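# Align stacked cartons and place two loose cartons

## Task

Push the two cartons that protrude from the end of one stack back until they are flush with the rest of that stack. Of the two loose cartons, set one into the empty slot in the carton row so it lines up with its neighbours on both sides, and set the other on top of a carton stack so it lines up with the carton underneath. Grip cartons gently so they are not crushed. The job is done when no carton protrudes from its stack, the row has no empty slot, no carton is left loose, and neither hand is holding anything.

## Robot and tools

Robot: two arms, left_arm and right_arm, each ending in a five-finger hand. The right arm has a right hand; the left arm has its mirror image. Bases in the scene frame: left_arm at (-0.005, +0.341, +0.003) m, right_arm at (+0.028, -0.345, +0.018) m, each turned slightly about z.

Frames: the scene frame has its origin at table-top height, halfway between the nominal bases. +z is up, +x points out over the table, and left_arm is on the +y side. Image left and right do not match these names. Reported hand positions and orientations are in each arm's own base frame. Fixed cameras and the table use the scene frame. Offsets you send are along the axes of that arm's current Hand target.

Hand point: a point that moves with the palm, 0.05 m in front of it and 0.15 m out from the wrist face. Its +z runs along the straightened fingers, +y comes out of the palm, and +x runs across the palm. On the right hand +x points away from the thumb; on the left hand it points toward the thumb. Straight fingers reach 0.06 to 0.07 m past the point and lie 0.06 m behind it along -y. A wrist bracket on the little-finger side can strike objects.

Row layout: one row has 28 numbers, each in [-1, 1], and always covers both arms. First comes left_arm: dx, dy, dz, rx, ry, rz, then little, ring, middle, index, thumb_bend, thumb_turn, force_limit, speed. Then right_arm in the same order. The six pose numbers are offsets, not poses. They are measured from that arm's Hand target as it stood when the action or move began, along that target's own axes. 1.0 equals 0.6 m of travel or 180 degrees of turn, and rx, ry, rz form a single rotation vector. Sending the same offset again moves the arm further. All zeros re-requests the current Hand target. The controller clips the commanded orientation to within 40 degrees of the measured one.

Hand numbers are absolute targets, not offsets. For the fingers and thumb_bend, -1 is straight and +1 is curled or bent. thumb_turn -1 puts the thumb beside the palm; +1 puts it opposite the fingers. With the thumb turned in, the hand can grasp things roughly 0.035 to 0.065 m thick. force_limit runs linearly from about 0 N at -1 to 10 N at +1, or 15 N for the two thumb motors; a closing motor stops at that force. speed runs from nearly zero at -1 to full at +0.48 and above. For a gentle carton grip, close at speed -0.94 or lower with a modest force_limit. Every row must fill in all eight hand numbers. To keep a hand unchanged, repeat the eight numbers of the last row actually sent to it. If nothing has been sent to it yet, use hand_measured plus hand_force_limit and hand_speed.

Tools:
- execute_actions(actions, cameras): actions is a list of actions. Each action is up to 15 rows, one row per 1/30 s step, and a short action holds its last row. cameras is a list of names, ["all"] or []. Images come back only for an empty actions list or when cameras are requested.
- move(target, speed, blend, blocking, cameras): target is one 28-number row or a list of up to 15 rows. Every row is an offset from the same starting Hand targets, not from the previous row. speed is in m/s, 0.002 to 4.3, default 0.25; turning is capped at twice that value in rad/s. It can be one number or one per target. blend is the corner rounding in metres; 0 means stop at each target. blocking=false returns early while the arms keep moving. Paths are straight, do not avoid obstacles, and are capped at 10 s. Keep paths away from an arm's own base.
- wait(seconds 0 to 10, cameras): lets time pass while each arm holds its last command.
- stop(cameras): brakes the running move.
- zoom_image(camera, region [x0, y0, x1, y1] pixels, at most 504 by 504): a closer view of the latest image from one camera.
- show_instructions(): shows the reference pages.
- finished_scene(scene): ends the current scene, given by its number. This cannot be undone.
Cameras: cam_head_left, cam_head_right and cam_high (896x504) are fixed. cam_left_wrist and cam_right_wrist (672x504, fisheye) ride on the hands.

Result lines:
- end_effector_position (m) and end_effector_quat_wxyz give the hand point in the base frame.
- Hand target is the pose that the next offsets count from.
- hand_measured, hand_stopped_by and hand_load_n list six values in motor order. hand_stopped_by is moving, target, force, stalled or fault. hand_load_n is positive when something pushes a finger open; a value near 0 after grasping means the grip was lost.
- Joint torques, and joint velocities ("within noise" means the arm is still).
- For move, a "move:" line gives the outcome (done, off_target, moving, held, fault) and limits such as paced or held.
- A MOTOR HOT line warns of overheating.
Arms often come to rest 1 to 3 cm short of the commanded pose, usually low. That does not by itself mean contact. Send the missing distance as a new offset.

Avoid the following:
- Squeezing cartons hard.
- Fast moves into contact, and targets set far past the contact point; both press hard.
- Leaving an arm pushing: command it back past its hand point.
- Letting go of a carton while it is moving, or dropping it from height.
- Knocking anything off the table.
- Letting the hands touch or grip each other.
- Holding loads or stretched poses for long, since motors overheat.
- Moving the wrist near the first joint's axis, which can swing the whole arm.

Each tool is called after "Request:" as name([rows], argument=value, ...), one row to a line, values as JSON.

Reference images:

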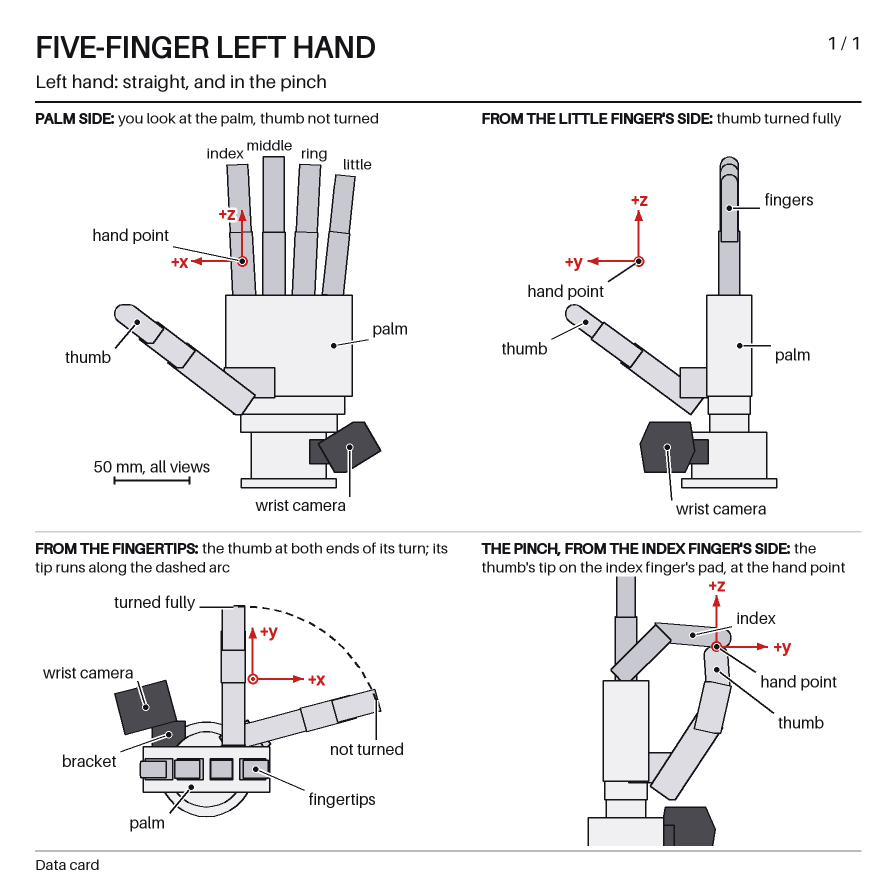

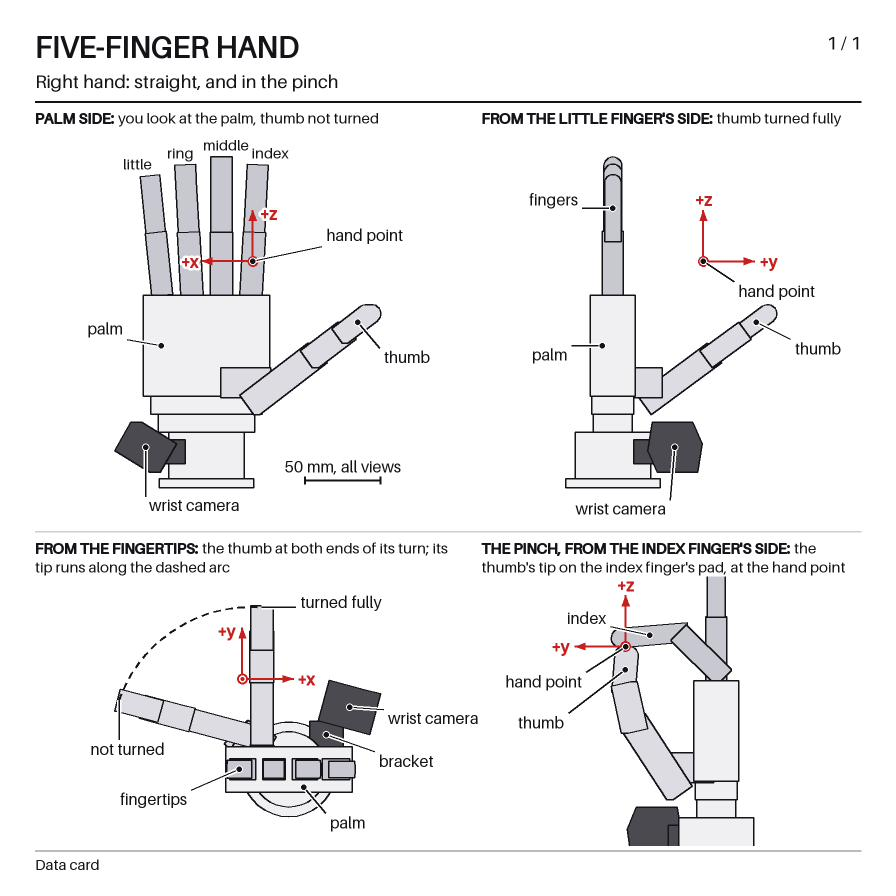

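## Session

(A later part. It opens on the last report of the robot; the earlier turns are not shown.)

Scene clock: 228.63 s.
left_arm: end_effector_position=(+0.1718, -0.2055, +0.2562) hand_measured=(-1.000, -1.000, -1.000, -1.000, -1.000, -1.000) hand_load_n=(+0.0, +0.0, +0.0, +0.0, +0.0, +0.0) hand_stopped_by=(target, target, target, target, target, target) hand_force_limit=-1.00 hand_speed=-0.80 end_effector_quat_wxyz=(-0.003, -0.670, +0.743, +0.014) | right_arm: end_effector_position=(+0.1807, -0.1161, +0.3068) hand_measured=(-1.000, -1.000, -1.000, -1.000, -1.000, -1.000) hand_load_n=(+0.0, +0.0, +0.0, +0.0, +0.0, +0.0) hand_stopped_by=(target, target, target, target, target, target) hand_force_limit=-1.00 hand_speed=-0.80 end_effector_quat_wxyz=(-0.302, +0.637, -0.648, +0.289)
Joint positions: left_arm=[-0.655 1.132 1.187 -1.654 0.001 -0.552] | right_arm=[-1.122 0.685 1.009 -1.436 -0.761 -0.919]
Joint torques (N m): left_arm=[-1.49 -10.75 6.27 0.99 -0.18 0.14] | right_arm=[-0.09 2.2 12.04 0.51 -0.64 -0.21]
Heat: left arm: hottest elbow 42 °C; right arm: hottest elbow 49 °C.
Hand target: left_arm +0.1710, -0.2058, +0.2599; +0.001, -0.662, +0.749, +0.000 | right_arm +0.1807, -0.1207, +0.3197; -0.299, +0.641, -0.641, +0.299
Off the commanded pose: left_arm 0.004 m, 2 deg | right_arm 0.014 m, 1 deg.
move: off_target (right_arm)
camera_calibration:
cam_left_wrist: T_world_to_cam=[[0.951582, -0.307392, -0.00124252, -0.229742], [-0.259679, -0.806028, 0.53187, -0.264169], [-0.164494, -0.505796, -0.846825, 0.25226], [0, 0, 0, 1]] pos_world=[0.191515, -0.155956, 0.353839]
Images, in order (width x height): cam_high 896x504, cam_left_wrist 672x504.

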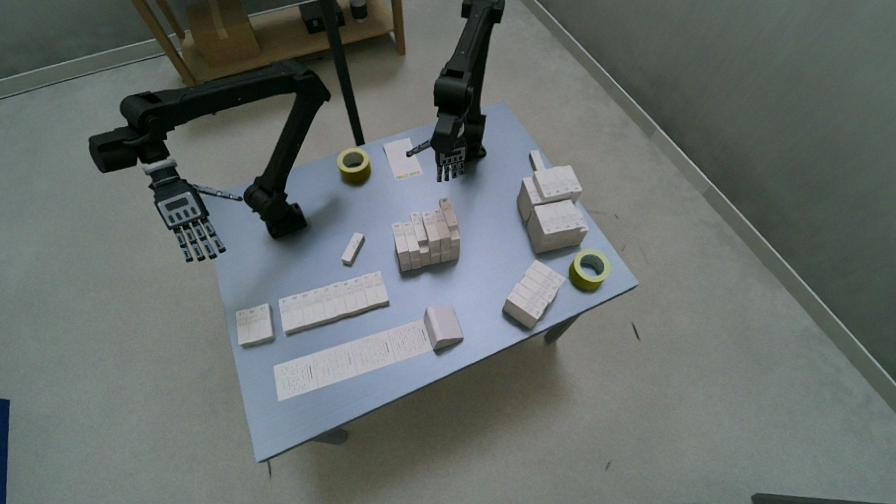

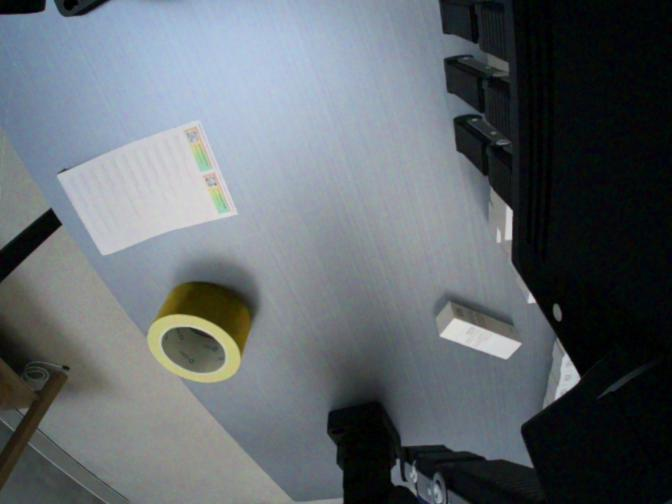

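Request:
move(target=[0,0,0.092,0,0,0,-1,-1,-1,-1,-1,-1,-1,-0.8, 0,0,0,0,0,0,-1,-1,-1,-1,-1,-1,-1,-0.8], speed=0.1, cameras=["cam_left_wrist","cam_high","cam_head_left"])

Request:
zoom_image(camera="cam_high", region=[370, 120, 510, 280])

Request:
zoom_image(camera="cam_left_wrist", region=[420, 100, 640, 420])

Scene clock: 235.37 s.
left_arm: end_effector_position=(+0.1708, -0.2047, +0.2022) hand_measured=(-1.000, -1.000, -1.000, -1.000, -1.000, -1.000) hand_load_n=(+0.0, +0.0, +0.0, +0.0, -0.5, +0.0) hand_stopped_by=(target, target, target, target, target, target) hand_force_limit=-1.00 hand_speed=-0.80 end_effector_quat_wxyz=(-0.002, -0.669, +0.743, +0.011) | right_arm: end_effector_position=(+0.1807, -0.1161, +0.3068) hand_measured=(-1.000, -1.000, -1.000, -1.000, -1.000, -1.000) hand_load_n=(+0.0, +0.0, +0.0, +0.0, +0.0, +0.0) hand_stopped_by=(target, target, target, target, target, target) hand_force_limit=-1.00 hand_speed=-0.80 end_effector_quat_wxyz=(-0.302, +0.637, -0.648, +0.289)
Joint positions: left_arm=[-0.655 1.128 1.043 -1.509 0.001 -0.551] | right_arm=[-1.122 0.685 1.009 -1.436 -0.761 -0.919]
Joint torques (N m): left_arm=[-1.38 -10.23 6.28 1.03 -0.16 0.12] | right_arm=[-0.09 1.26 11.96 0.57 -0.65 -0.23]
Heat: left arm: hottest elbow 41 °C; right arm: hottest elbow 50 °C.
Hand target: left_arm +0.1711, -0.2059, +0.2048; +0.001, -0.662, +0.749, +0.000 | right_arm +0.1807, -0.1207, +0.3197; -0.299, +0.641, -0.641, +0.299
Off the commanded pose: left_arm 0.003 m, 2 deg | right_arm 0.014 m, 1 deg.
move: off_target (right_arm)
camera_calibration:
cam_left_wrist: T_world_to_cam=[[0.951365, -0.308049, 0.0030793, -0.22963], [-0.262183, -0.804384, 0.533129, -0.234575], [-0.161753, -0.508008, -0.846029, 0.205634], [0, 0, 0, 1]] pos_world=[0.190222, -0.154962, 0.299738]
Images, in order (width x height): cam_head_left 896x504, cam_high 896x504, cam_left_wrist 672x504.

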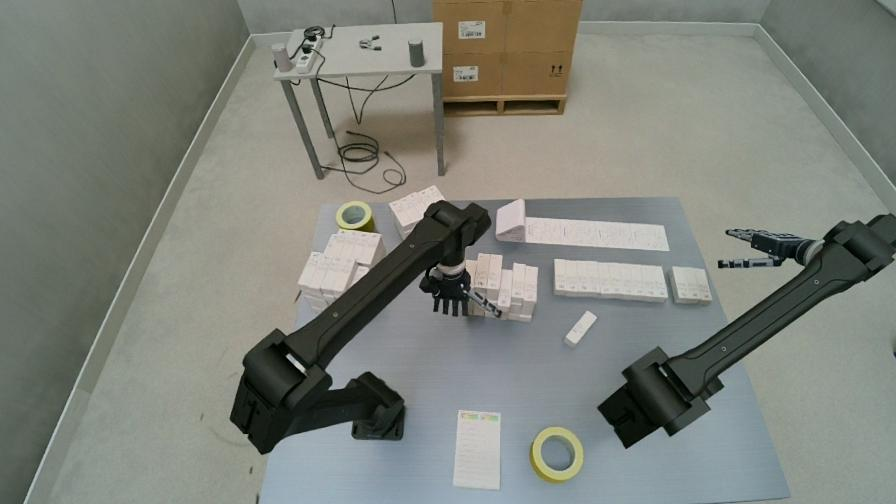

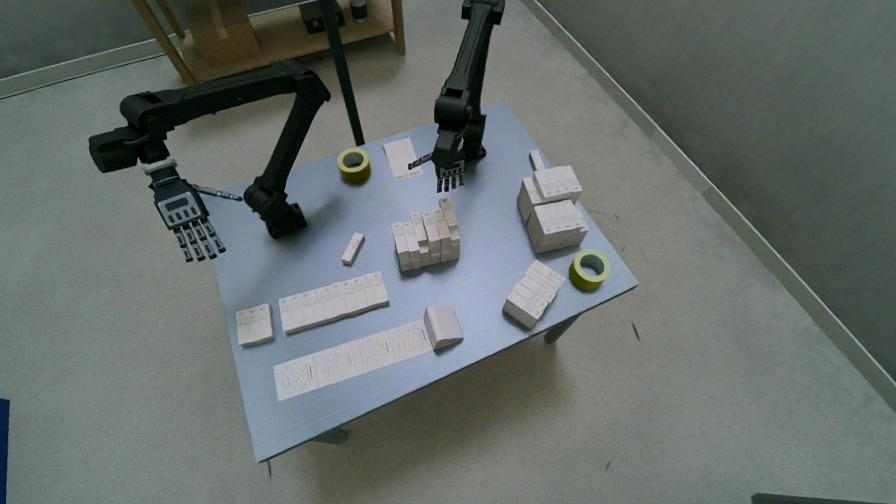

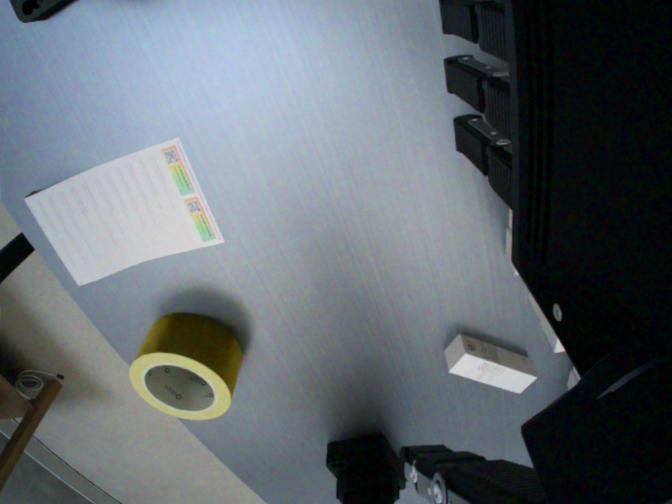

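Scaled by 3.150.

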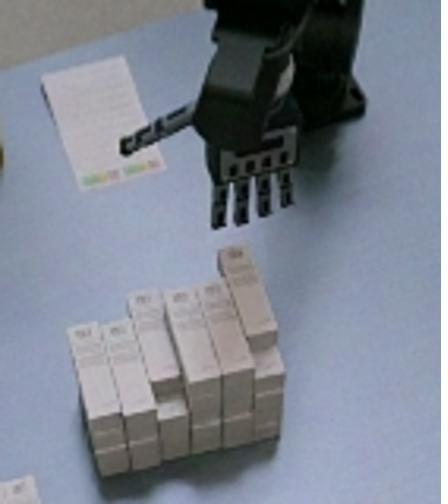

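Scaled by 1.575 from the camera's 672x504 image, which has a finer 960x720 frame.

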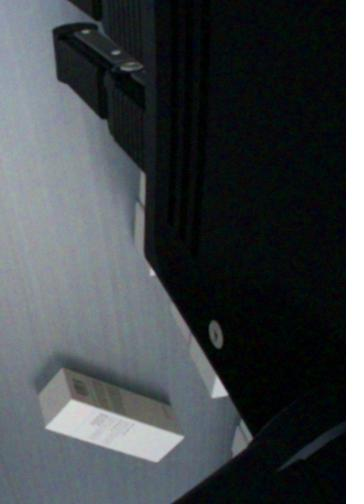

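Request:
zoom_image(camera="cam_head_left", region=[410, 230, 550, 340])

Scaled by 3.600.

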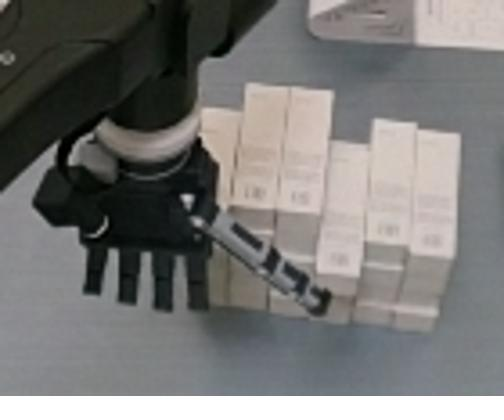

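Request:
move([
  [0.0093,-0.02,0.0067,0,0,0,-1,-1,-1,-1,-1,-1,-1,-0.8, 0,0,0,0,0,0,-1,-1,-1,-1,-1,-1,-1,-0.8],
  [0.0093,-0.085,0.0067,0,0,0,-1,-1,-1,-1,-1,-1,-1,-0.8, 0,0,0,0,0,0,-1,-1,-1,-1,-1,-1,-1,-0.8],
], speed=0.05, cameras=["cam_high","cam_head_left"])

Request:
zoom_image(camera="cam_high", region=[370, 160, 490, 280])

Request:
zoom_image(camera="cam_head_left", region=[410, 230, 550, 340])

Scene clock: 268.83 s.
left_arm: end_effector_position=(+0.2032, -0.2093, +0.1887) hand_measured=(-1.000, -1.000, -1.000, -1.000, -1.000, -1.000) hand_load_n=(+0.0, +0.0, +0.0, +0.0, -0.5, +0.0) hand_stopped_by=(target, target, target, target, target, target) hand_force_limit=-1.00 hand_speed=-0.80 end_effector_quat_wxyz=(-0.005, -0.664, +0.747, +0.022) | right_arm: end_effector_position=(+0.1807, -0.1161, +0.3068) hand_measured=(-1.000, -1.000, -1.000, -1.000, -1.000, -1.000) hand_load_n=(+0.0, +0.0, +0.0, +0.0, +0.0, +0.0) hand_stopped_by=(target, target, target, target, target, target) hand_force_limit=-1.00 hand_speed=-0.80 end_effector_quat_wxyz=(-0.302, +0.637, -0.648, +0.289)
Joint positions: left_arm=[-0.607 1.23 1.084 -1.471 0 -0.49] | right_arm=[-1.122 0.685 1.009 -1.436 -0.761 -0.919]
Joint torques (N m): left_arm=[-0.32 -9.41 9.57 1.02 -0.18 0.18] | right_arm=[0.73 1.85 11.89 0.58 -0.67 -0.18]
Heat: left arm: hottest elbow 40 °C; right arm: hottest elbow 50 °C.
Hand target: left_arm +0.2209, -0.2177, +0.2008; +0.000, -0.662, +0.749, +0.000 | right_arm +0.1807, -0.1207, +0.3197; -0.299, +0.641, -0.641, +0.299
Off the commanded pose: left_arm 0.023 m, 3 deg | right_arm 0.014 m, 1 deg.
move: off_target (left_arm, right_arm)
Images, in order (width x height): cam_head_left 896x504, cam_high 896x504.

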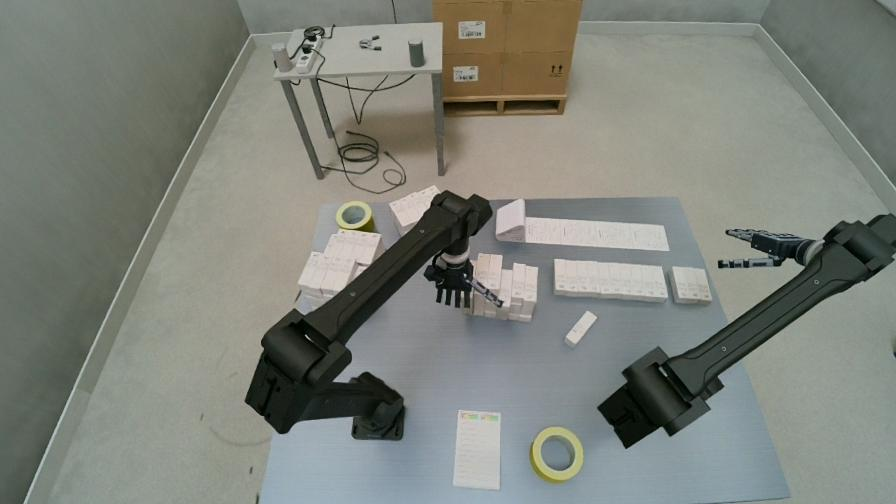

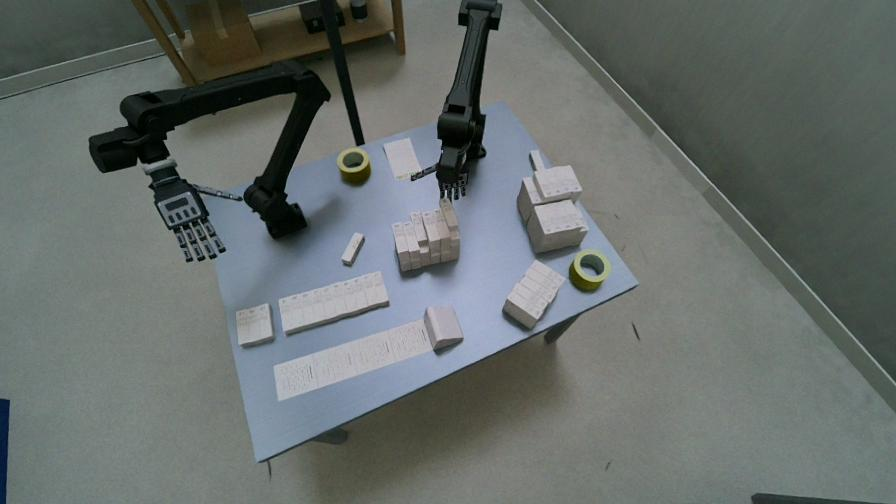

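Scaled by 4.200.

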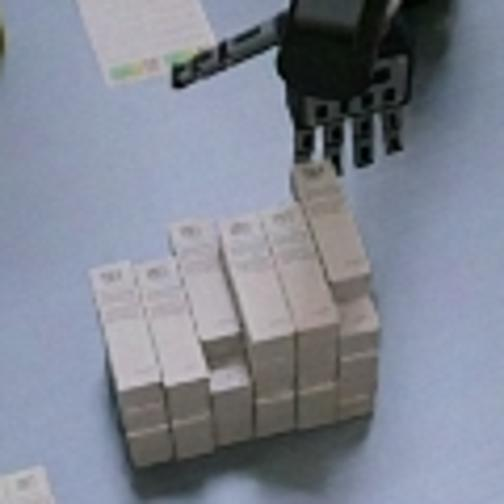

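Scaled by 3.600.

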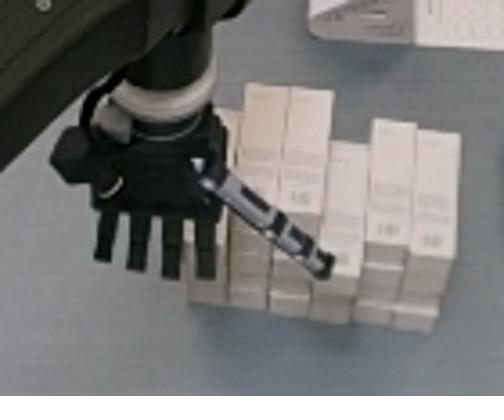

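Request:
move(target=[0,0.039,-0.0133,0,0,0,-1,-1,-1,-1,-1,-1,-1,-0.8, 0,0,0,0,0,0,-1,-1,-1,-1,-1,-1,-1,-0.8], speed=0.06)

Scene clock: 274.07 s.
left_arm: end_effector_position=(+0.1960, -0.2104, +0.1968) hand_measured=(-1.000, -1.000, -1.000, -1.000, -1.000, -1.000) hand_load_n=(+0.0, +0.0, +0.0, +0.0, +0.0, +0.0) hand_stopped_by=(target, target, target, target, target, target) hand_force_limit=-1.00 hand_speed=-0.80 end_effector_quat_wxyz=(-0.003, -0.660, +0.752, +0.013) | right_arm: end_effector_position=(+0.1807, -0.1161, +0.3068) hand_measured=(-1.000, -1.000, -1.000, -1.000, -1.000, -1.000) hand_load_n=(+0.0, +0.0, +0.0, +0.0, +0.0, +0.0) hand_stopped_by=(target, target, target, target, target, target) hand_force_limit=-1.00 hand_speed=-0.80 end_effector_quat_wxyz=(-0.302, +0.637, -0.648, +0.289)
Joint positions: left_arm=[-0.624 1.201 1.084 -1.481 0 -0.494] | right_arm=[-1.122 0.685 1.009 -1.436 -0.761 -0.919]
Joint torques (N m): left_arm=[-1.44 -11.34 7.71 0.12 -0.12 -0.18] | right_arm=[-0.73 2.37 11.89 0.53 -0.67 -0.16]
Heat: left arm: hottest elbow 40 °C; right arm: hottest elbow 50 °C.
Hand target: left_arm +0.1977, -0.2148, +0.2087; +0.000, -0.662, +0.749, +0.000 | right_arm +0.1807, -0.1207, +0.3197; -0.299, +0.641, -0.641, +0.299
Off the commanded pose: left_arm 0.013 m, 2 deg | right_arm 0.014 m, 1 deg.
move: off_target (left_arm, right_arm)

Request:
move([
  [0.002,0,-0.0083,0,0,0,-1,-1,-1,-1,-1,-1,-1,-0.8, 0,0,0,0,0,0,-1,-1,-1,-1,-1,-1,-1,-0.8],
  [0.002,-0.05,-0.0083,0,0,0,-1,-1,-1,-1,-1,-1,-1,-0.8, 0,0,0,0,0,0,-1,-1,-1,-1,-1,-1,-1,-0.8],
], speed=0.05, cameras=["cam_high"])

Request:
zoom_image(camera="cam_high", region=[370, 160, 490, 280])

Scene clock: 283.67 s.
left_arm: end_effector_position=(+0.2120, -0.2130, +0.2008) hand_measured=(-1.000, -1.000, -1.000, -1.000, -1.000, -1.000) hand_load_n=(+0.0, +0.0, +0.0, +0.0, +0.0, +0.0) hand_stopped_by=(target, target, target, target, target, target) hand_force_limit=-1.00 hand_speed=-0.80 end_effector_quat_wxyz=(-0.005, -0.664, +0.747, +0.018) | right_arm: end_effector_position=(+0.1807, -0.1161, +0.3068) hand_measured=(-1.000, -1.000, -1.000, -1.000, -1.000, -1.000) hand_load_n=(+0.0, +0.0, +0.0, +0.0, +0.0, +0.0) hand_stopped_by=(target, target, target, target, target, target) hand_force_limit=-1.00 hand_speed=-0.80 end_effector_quat_wxyz=(-0.302, +0.637, -0.648, +0.289)
Joint positions: left_arm=[-0.601 1.245 1.13 -1.494 0 -0.484] | right_arm=[-1.122 0.685 1.009 -1.436 -0.761 -0.919]
Joint torques (N m): left_arm=[-0.38 -9.82 9.43 0.68 -0.13 0.18] | right_arm=[-0.09 1.9 11.79 0.53 -0.66 -0.18]
Heat: left arm: hottest elbow 39 °C; right arm: hottest elbow 50 °C.
Hand target: left_arm +0.2273, -0.2197, +0.2138; +0.000, -0.662, +0.749, +0.000 | right_arm +0.1807, -0.1207, +0.3197; -0.299, +0.641, -0.641, +0.299
Off the commanded pose: left_arm 0.021 m, 2 deg | right_arm 0.014 m, 1 deg.
move: off_target (left_arm, right_arm)
Images, in order (width x height): cam_high 896x504.

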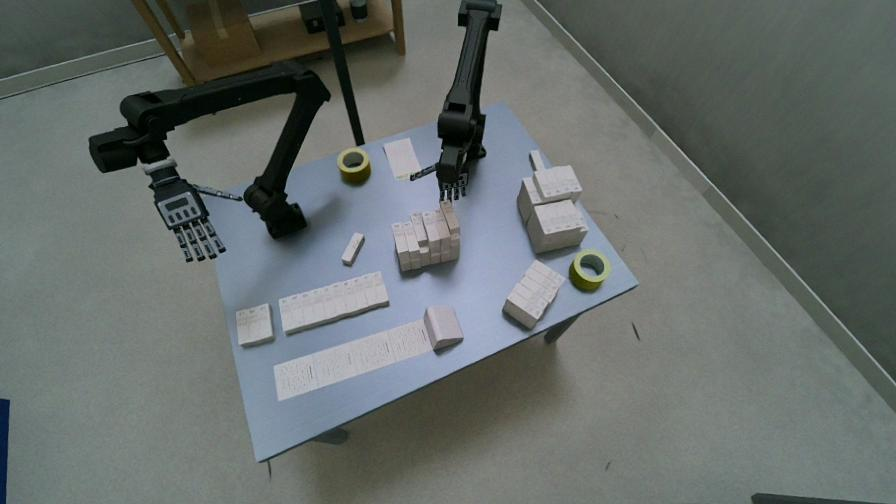

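Scaled by 4.200.

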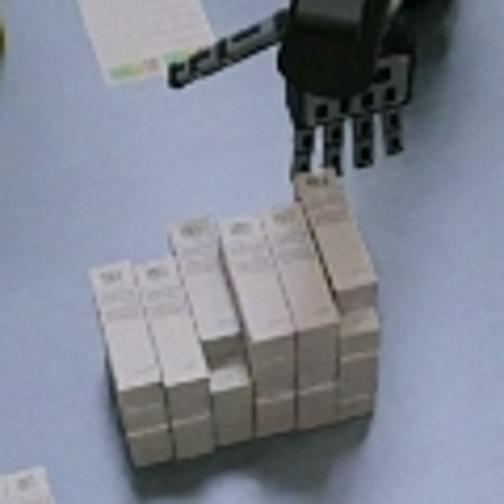

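Request:
move(target=[0,-0.0227,-0.0033,0,0,0,-1,-1,-1,-1,-1,-1,-1,-0.8, 0,0,0,0,0,0,-1,-1,-1,-1,-1,-1,-1,-0.8], speed=0.05, cameras=["cam_high"])

Request:
zoom_image(camera="cam_high", region=[370, 160, 490, 280])

Scene clock: 293.90 s.
left_arm: end_effector_position=(+0.2254, -0.2152, +0.2034) hand_measured=(-1.000, -1.000, -1.000, -1.000, -1.000, -1.000) hand_load_n=(+0.0, +0.0, +0.0, +0.0, -0.5, +0.0) hand_stopped_by=(target, target, target, target, target, target) hand_force_limit=-1.00 hand_speed=-0.80 end_effector_quat_wxyz=(-0.004, -0.664, +0.747, +0.017) | right_arm: end_effector_position=(+0.1807, -0.1161, +0.3068) hand_measured=(-1.000, -1.000, -1.000, -1.000, -1.000, -1.000) hand_load_n=(+0.0, +0.0, +0.0, +0.0, +0.0, +0.0) hand_stopped_by=(target, target, target, target, target, target) hand_force_limit=-1.00 hand_speed=-0.80 end_effector_quat_wxyz=(-0.302, +0.637, -0.648, +0.289)
Joint positions: left_arm=[-0.585 1.275 1.163 -1.494 0 -0.467] | right_arm=[-1.122 0.685 1.009 -1.436 -0.761 -0.919]
Joint torques (N m): left_arm=[0.21 -10.29 9.59 0.58 -0.16 0.11] | right_arm=[0.32 2.02 12.05 0.61 -0.65 -0.2]
Heat: left arm: hottest elbow 39 °C; right arm: hottest elbow 50 °C.
Hand target: left_arm +0.2408, -0.2214, +0.2157; +0.000, -0.662, +0.749, +0.000 | right_arm +0.1807, -0.1207, +0.3197; -0.299, +0.641, -0.641, +0.299
Off the commanded pose: left_arm 0.021 m, 2 deg | right_arm 0.014 m, 1 deg.
move: off_target (left_arm, right_arm)
Images, in order (width x height): cam_high 896x504.

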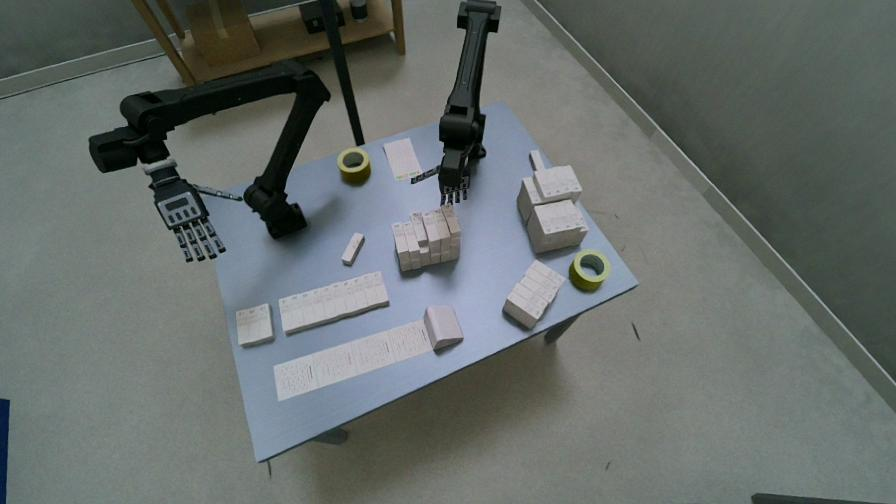

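Scaled by 4.200.

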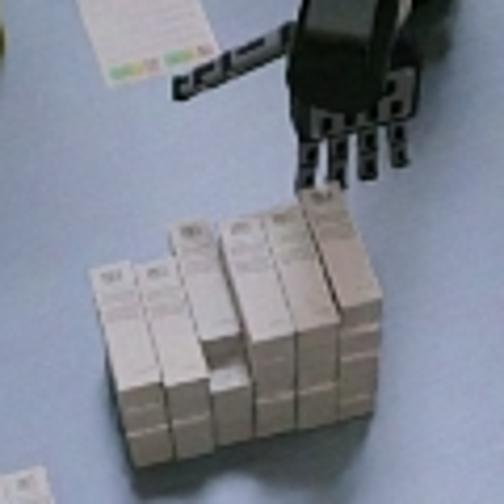

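Request:
move([
  [0,0.05,0,0,0,0,-1,-1,-1,-1,-1,-1,-1,-0.8, 0,0,0,0,0,0,-1,-1,-1,-1,-1,-1,-1,-0.8],
  [0,0.05,-0.0973,0,0,-0.1,-1,-1,-1,-1,-1,-1,-1,-0.8, 0,0,0,0,0,0,-1,-1,-1,-1,-1,-1,-1,-0.8],
  [-0.0983,-0.0718,-0.0973,0,0,-0.2056,-1,-1,-1,-1,-1,-1,-1,-0.8, 0,0,0,0,0,0,-1,-1,-1,-1,-1,-1,-1,-0.8],
], speed=[0.1,0.15,0.15], blend=[0.01,0.02,0], cameras=["cam_left_wrist"])

Request:
zoom_image(camera="cam_left_wrist", region=[260, 130, 490, 330])

Request:
zoom_image(camera="cam_left_wrist", region=[240, 230, 440, 410])

Scene clock: 305.90 s.
left_arm: end_effector_position=(+0.2760, -0.1645, +0.2610) hand_measured=(-1.000, -1.000, -1.000, -1.000, -1.000, -1.000) hand_load_n=(+0.0, +0.0, +0.0, +0.0, -0.5, +0.0) hand_stopped_by=(target, target, target, target, target, target) hand_force_limit=-1.00 hand_speed=-0.80 end_effector_quat_wxyz=(+0.003, +0.861, -0.508, -0.016) | right_arm: end_effector_position=(+0.1807, -0.1161, +0.3068) hand_measured=(-1.000, -1.000, -1.000, -1.000, -1.000, -1.000) hand_load_n=(+0.0, +0.0, +0.0, -0.5, +0.0, +0.0) hand_stopped_by=(target, target, target, target, target, target) hand_force_limit=-1.00 hand_speed=-0.80 end_effector_quat_wxyz=(-0.302, +0.637, -0.648, +0.289)
Joint positions: left_arm=[-0.331 1.231 1.278 -1.652 0 -0.835] | right_arm=[-1.122 0.685 1.009 -1.436 -0.761 -0.919]
Joint torques (N m): left_arm=[-0.91 -9.82 9.55 0.42 -0.09 -0.18] | right_arm=[-0.38 1.67 11.97 0.61 -0.62 -0.19]
Heat: left arm: hottest elbow 40 °C; right arm: hottest elbow 50 °C.
Hand target: left_arm +0.2908, -0.1681, +0.2742; +0.000, +0.866, -0.500, +0.000 | right_arm +0.1807, -0.1207, +0.3197; -0.299, +0.641, -0.641, +0.299
Off the commanded pose: left_arm 0.020 m, 2 deg | right_arm 0.014 m, 1 deg.
move: off_target (left_arm, right_arm)
camera_calibration:
cam_left_wrist: T_world_to_cam=[[0.956992, 0.29011, -0.00177654, -0.219352], [0.248168, -0.815436, 0.522951, -0.346011], [0.150265, -0.5009, -0.852361, 0.209605], [0, 0, 0, 1]] pos_world=[0.26429, -0.113522, 0.359217]
Images, in order (width x height): cam_left_wrist 672x504.

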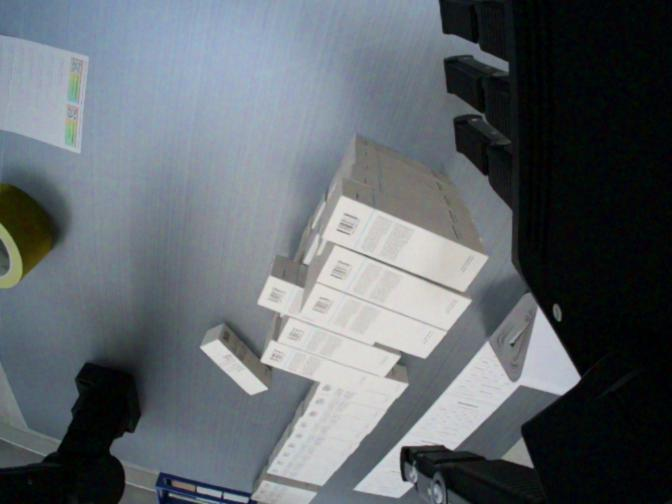

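Scaled by 2.191 from the camera's 672x504 image, which has a finer 960x720 frame.

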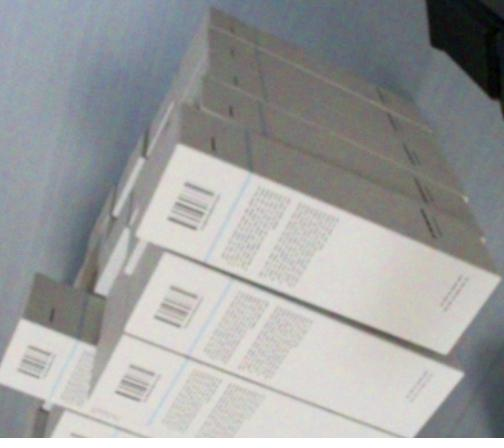

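Scaled by 2.520 from the camera's 672x504 image, which has a finer 960x720 frame.

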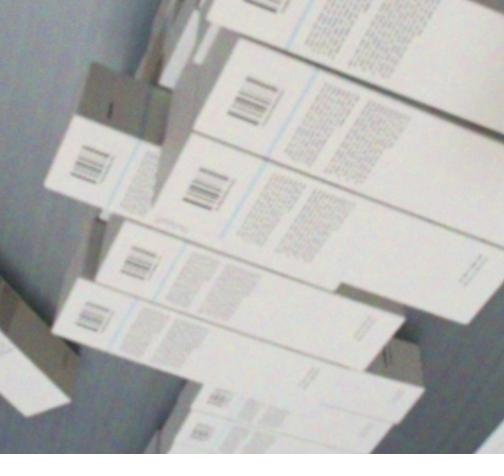

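Request:
zoom_image(camera="cam_left_wrist", region=[420, 190, 500, 310])

Request:
zoom_image(camera="cam_left_wrist", region=[290, 130, 390, 270])

Scaled by 4.200 from the camera's 672x504 image, which has a finer 960x720 frame.

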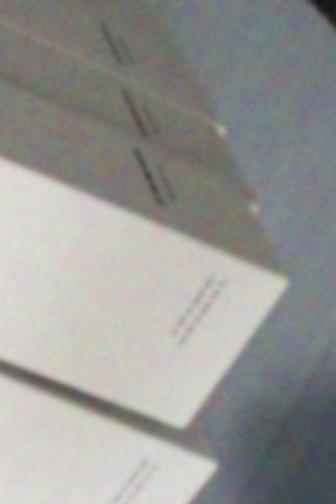

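Scaled by 3.600 from the camera's 672x504 image, which has a finer 960x720 frame.

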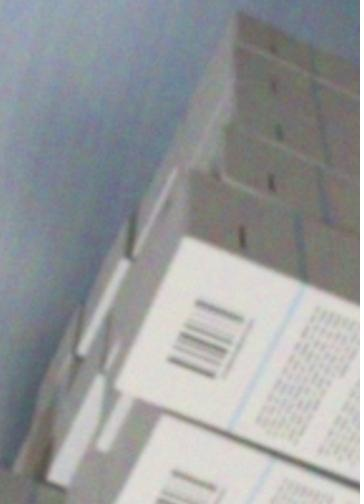

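Request:
move([
  [0.0035,0.1575,0,0,0,0.2056,-1,-1,-1,-1,-1,-1,-1,-0.8, 0,0,0,0,0,0,-1,-1,-1,-1,-1,-1,-1,-0.8],
  [0.0035,0.1575,0.1048,0,0,0.2056,-1,-1,-1,-1,-1,-1,-1,-0.8, 0,0,0,0,0,0,-1,-1,-1,-1,-1,-1,-1,-0.8],
  [0.0362,0.1141,0.1048,0,0,0.2056,-1,-1,-1,-1,-1,-1,-1,-0.8, 0,0,0,0,0,0,-1,-1,-1,-1,-1,-1,-1,-0.8],
], speed=[0.15,0.12,0.05])

Scene clock: 403.17 s.
left_arm: end_effector_position=(+0.2254, -0.2138, +0.1995) hand_measured=(-1.000, -1.000, -1.000, -1.000, -1.000, -1.000) hand_load_n=(+0.0, +0.0, +0.0, -0.5, +0.0, +0.0) hand_stopped_by=(target, target, target, target, target, target) hand_force_limit=-1.00 hand_speed=-0.80 end_effector_quat_wxyz=(-0.006, -0.665, +0.747, +0.021) | right_arm: end_effector_position=(+0.1807, -0.1161, +0.3068) hand_measured=(-1.000, -1.000, -1.000, -1.000, -1.000, -1.000) hand_load_n=(+0.0, +0.0, +0.0, +0.0, +0.0, +0.0) hand_stopped_by=(target, target, target, target, target, target) hand_force_limit=-1.00 hand_speed=-0.80 end_effector_quat_wxyz=(-0.302, +0.637, -0.648, +0.289)
Joint positions: left_arm=[-0.581 1.28 1.157 -1.491 0 -0.464] | right_arm=[-1.122 0.685 1.009 -1.436 -0.761 -0.919]
Joint torques (N m): left_arm=[-0.03 -10.4 9.55 0.91 -0.18 0.14] | right_arm=[-0.62 0.85 11.97 0.68 -0.67 -0.17]
Heat: left arm: hottest elbow 44 °C; right arm: hottest elbow 51 °C.
Hand target: left_arm +0.2424, -0.2211, +0.2113; +0.000, -0.662, +0.749, +0.000 | right_arm +0.1807, -0.1207, +0.3197; -0.299, +0.641, -0.641, +0.299
Off the commanded pose: left_arm 0.022 m, 3 deg | right_arm 0.014 m, 1 deg.
move: off_target (left_arm, right_arm)

Request:
move(target=[0,-0.0117,-0.002,0,0,0,-1,-1,-1,-1,-1,-1,-1,-0.8, 0,0,0,0,0,0,-1,-1,-1,-1,-1,-1,-1,-0.8], speed=0.04)

Scene clock: 406.50 s.
left_arm: end_effector_position=(+0.2320, -0.2150, +0.2010) hand_measured=(-1.000, -1.000, -1.000, -1.000, -1.000, -1.000) hand_load_n=(+0.0, +0.0, +0.0, +0.0, +0.0, +0.0) hand_stopped_by=(target, target, target, target, target, target) hand_force_limit=-1.00 hand_speed=-0.80 end_effector_quat_wxyz=(-0.006, -0.664, +0.747, +0.020) | right_arm: end_effector_position=(+0.1807, -0.1161, +0.3068) hand_measured=(-1.000, -1.000, -1.000, -1.000, -1.000, -1.000) hand_load_n=(+0.0, +0.0, +0.0, +0.0, +0.0, -0.5) hand_stopped_by=(target, target, target, target, target, target) hand_force_limit=-1.00 hand_speed=-0.80 end_effector_quat_wxyz=(-0.302, +0.637, -0.648, +0.289)
Joint positions: left_arm=[-0.574 1.295 1.173 -1.491 0 -0.456] | right_arm=[-1.122 0.685 1.009 -1.436 -0.761 -0.919]
Joint torques (N m): left_arm=[-0.09 -10.7 9.73 0.8 -0.18 0.12] | right_arm=[-0.32 1.85 11.78 0.59 -0.68 -0.17]
Heat: left arm: hottest elbow 44 °C; right arm: hottest elbow 51 °C.
Hand target: left_arm +0.2494, -0.2220, +0.2124; +0.000, -0.662, +0.749, +0.000 | right_arm +0.1807, -0.1207, +0.3197; -0.299, +0.641, -0.641, +0.299
Off the commanded pose: left_arm 0.022 m, 2 deg | right_arm 0.014 m, 1 deg.
move: off_target (left_arm, right_arm)

Request:
move([
  [0,0.05,0,0,0,0,-1,-1,-1,-1,-1,-1,-1,-0.8, 0,0,0,0,0,0,-1,-1,-1,-1,-1,-1,-1,-0.8],
  [0,0.05,-0.103,0,0,-0.1,-1,-1,-1,-1,-1,-1,-1,-0.8, 0,0,0,0,0,0,-1,-1,-1,-1,-1,-1,-1,-0.8],
  [-0.0976,-0.0575,-0.103,0,0,-0.2056,-1,-1,-1,-1,-1,-1,-1,-0.8, 0,0,0,0,0,0,-1,-1,-1,-1,-1,-1,-1,-0.8],
], speed=[0.1,0.15,0.15], blend=[0.01,0.02,0], cameras=["cam_left_wrist"])

Request:
zoom_image(camera="cam_left_wrist", region=[290, 120, 410, 300])

Request:
zoom_image(camera="cam_left_wrist", region=[410, 190, 510, 340])

Request:
zoom_image(camera="cam_left_wrist", region=[240, 230, 440, 410])

Scene clock: 416.73 s.
left_arm: end_effector_position=(+0.2767, -0.1650, +0.2608) hand_measured=(-1.000, -1.000, -1.000, -1.000, -1.000, -1.000) hand_load_n=(+0.0, +0.0, +0.0, +0.0, +0.0, +0.0) hand_stopped_by=(target, target, target, target, target, target) hand_force_limit=-1.00 hand_speed=-0.80 end_effector_quat_wxyz=(+0.003, +0.861, -0.509, -0.015) | right_arm: end_effector_position=(+0.1807, -0.1161, +0.3068) hand_measured=(-1.000, -1.000, -1.000, -1.000, -1.000, -1.000) hand_load_n=(+0.0, -0.5, +0.0, -0.5, +0.0, +0.0) hand_stopped_by=(target, target, target, target, target, target) hand_force_limit=-1.00 hand_speed=-0.80 end_effector_quat_wxyz=(-0.302, +0.637, -0.648, +0.289)
Joint positions: left_arm=[-0.332 1.231 1.278 -1.649 0.001 -0.835] | right_arm=[-1.122 0.685 1.009 -1.436 -0.761 -0.919]
Joint torques (N m): left_arm=[-0.15 -9.58 9.51 0.53 -0.17 -0.11] | right_arm=[0.15 1.79 11.89 0.57 -0.68 -0.14]
Heat: left arm: hottest elbow 44 °C; right arm: hottest elbow 51 °C.
Hand target: left_arm +0.2907, -0.1682, +0.2744; +0.000, +0.866, -0.501, +0.001 | right_arm +0.1807, -0.1207, +0.3197; -0.299, +0.641, -0.641, +0.299
Off the commanded pose: left_arm 0.020 m, 2 deg | right_arm 0.014 m, 1 deg.
move: off_target (left_arm, right_arm)
camera_calibration:
cam_left_wrist: T_world_to_cam=[[0.95708, 0.289823, 0.000108997, -0.220452], [0.246705, -0.81489, 0.524492, -0.346413], [0.152098, -0.501954, -0.851416, 0.208129], [0, 0, 0, 1]] pos_world=[0.264795, -0.113925, 0.358919]
Images, in order (width x height): cam_left_wrist 672x504.

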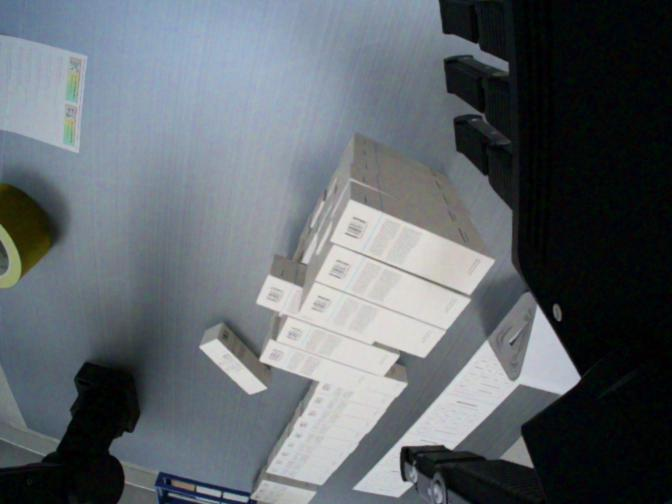

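Scaled by 2.800 from the camera's 672x504 image, which has a finer 960x720 frame.

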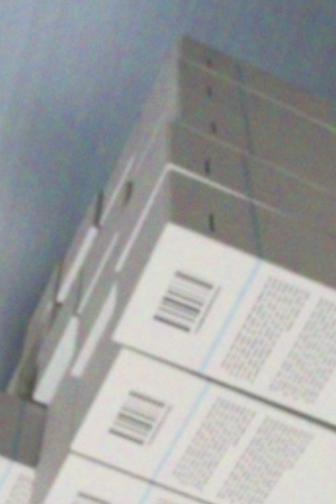

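Scaled by 3.360 from the camera's 672x504 image, which has a finer 960x720 frame.

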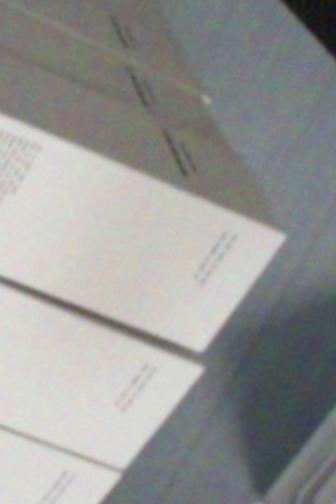

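Scaled by 2.520 from the camera's 672x504 image, which has a finer 960x720 frame.

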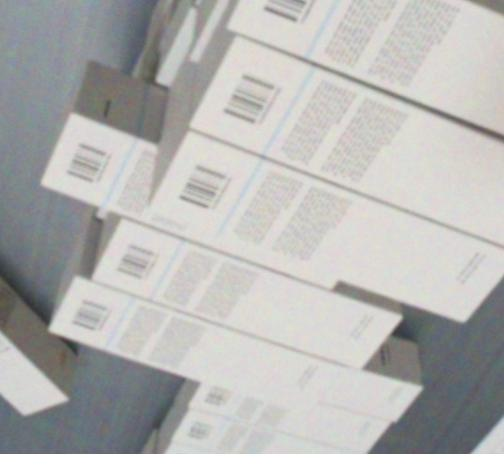

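Request:
zoom_image(camera="cam_left_wrist", region=[250, 250, 330, 370])

Request:
zoom_image(camera="cam_left_wrist", region=[350, 300, 480, 400])

Scaled by 4.200 from the camera's 672x504 image, which has a finer 960x720 frame.

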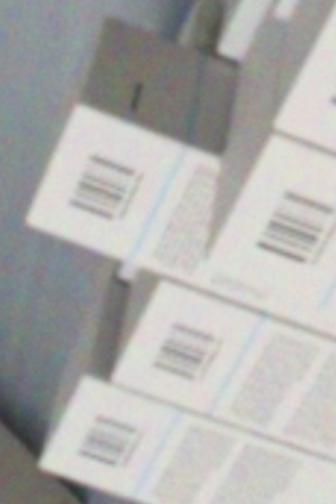

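Scaled by 3.877 from the camera's 672x504 image, which has a finer 960x720 frame.

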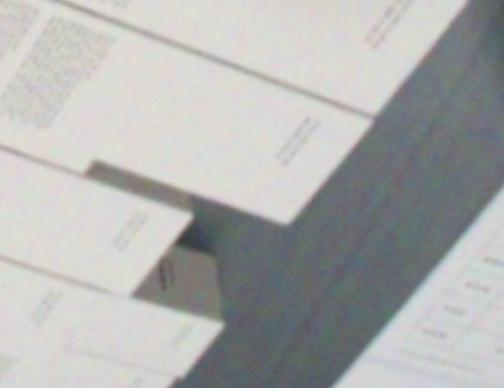

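Request:
move([
  [0.0833,0.2827,0,0,0,0.2056,1,1,1,-1,-1,-1,-0.5,-0.2, 0,0,0,0,0,0,-1,-1,-1,-1,-1,-1,-1,-0.8],
  [0.0833,0.2827,0.164,0,0,0.2056,1,1,1,-1,-1,-1,-0.5,-0.2, 0,0,0,0,0,0,-1,-1,-1,-1,-1,-1,-1,-0.8],
], speed=[0.2,0.12], cameras=["cam_high","cam_head_left","cam_left_wrist"])

Request:
zoom_image(camera="cam_high", region=[370, 160, 490, 280])

Request:
zoom_image(camera="cam_head_left", region=[410, 230, 550, 340])

Scene clock: 462.03 s.
left_arm: end_effector_position=(+0.1674, -0.2935, +0.1786) hand_measured=(+1.000, +1.000, +1.000, -1.000, -1.000, -1.000) hand_load_n=(+0.0, +0.0, +0.0, +0.0, +0.0, +0.0) hand_stopped_by=(target, target, target, target, target, target) hand_force_limit=-0.50 hand_speed=-0.20 end_effector_quat_wxyz=(+0.000, -0.669, +0.744, +0.001) | right_arm: end_effector_position=(+0.1807, -0.1161, +0.3068) hand_measured=(-1.000, -1.000, -1.000, -1.000, -1.000, -1.000) hand_load_n=(+0.0, +0.0, +0.0, +0.0, +0.0, +0.0) hand_stopped_by=(target, target, target, target, target, target) hand_force_limit=-1.00 hand_speed=-0.80 end_effector_quat_wxyz=(-0.302, +0.637, -0.648, +0.289)
Joint positions: left_arm=[-0.861 1.282 1.107 -1.399 0.001 -0.755] | right_arm=[-1.122 0.685 1.009 -1.436 -0.761 -0.919]
Joint torques (N m): left_arm=[-1.03 -10.64 6.31 0.96 -0.17 0.12] | right_arm=[-0.67 1.73 12.07 0.7 -0.66 -0.18]
Heat: left arm: hottest elbow 45 °C; right arm: hottest elbow 51 °C.
Hand target: left_arm +0.1688, -0.2961, +0.1758; +0.001, -0.662, +0.749, +0.000 | right_arm +0.1807, -0.1207, +0.3197; -0.299, +0.641, -0.641, +0.299
Off the commanded pose: left_arm 0.004 m, 1 deg | right_arm 0.014 m, 1 deg.
move: off_target (right_arm)
camera_calibration:
cam_left_wrist: T_world_to_cam=[[0.950421, -0.310118, 0.0229378, -0.257633], [-0.273097, -0.797133, 0.538514, -0.291322], [-0.148718, -0.518079, -0.842304, 0.134207], [0, 0, 0, 1]] pos_world=[0.18526, -0.242589, 0.275833]
Images, in order (width x height): cam_head_left 896x504, cam_high 896x504, cam_left_wrist 672x504.

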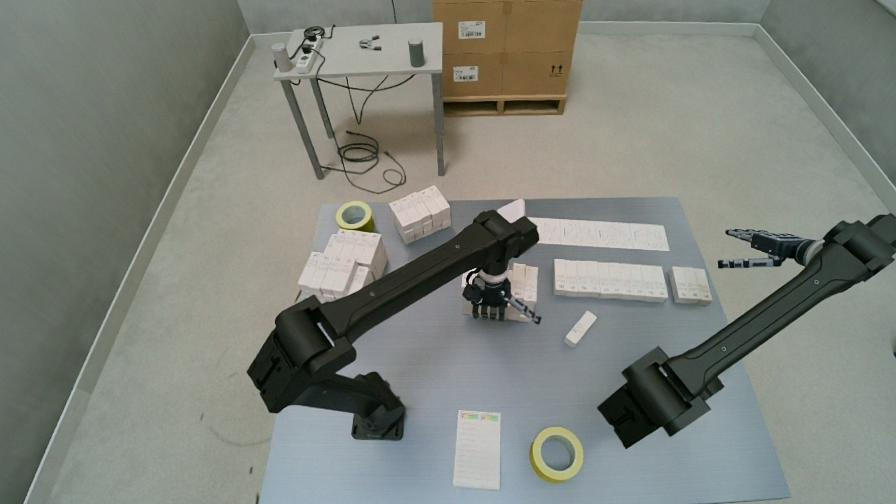

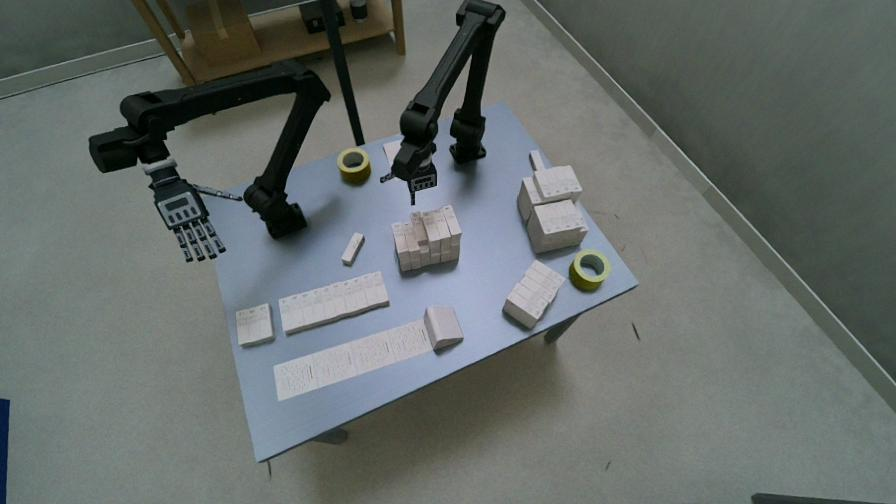

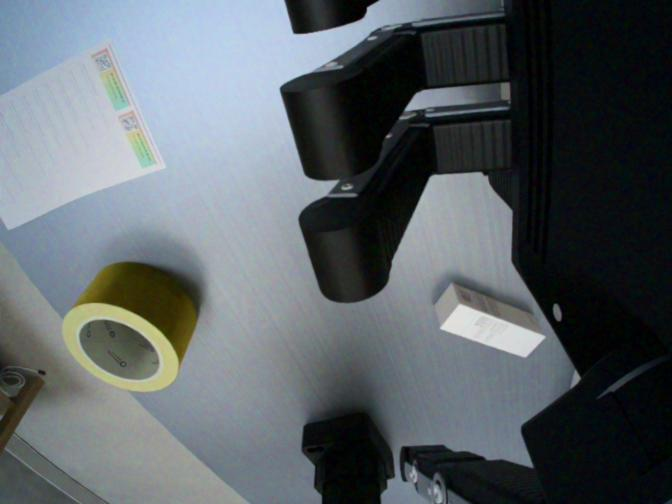

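Scaled by 4.200.

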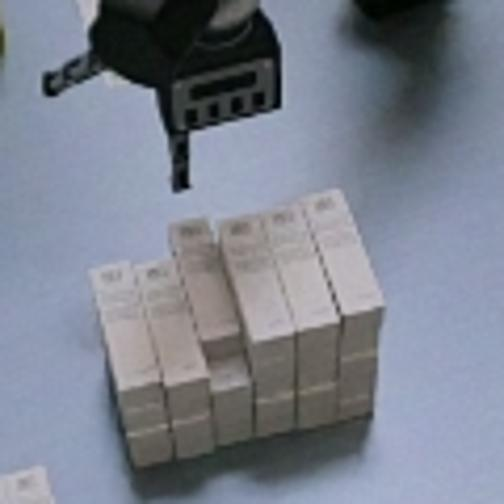

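Scaled by 3.600.

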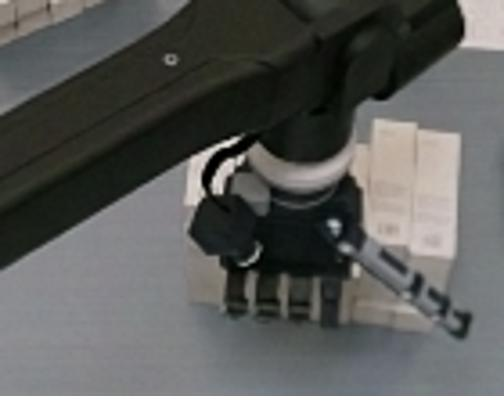

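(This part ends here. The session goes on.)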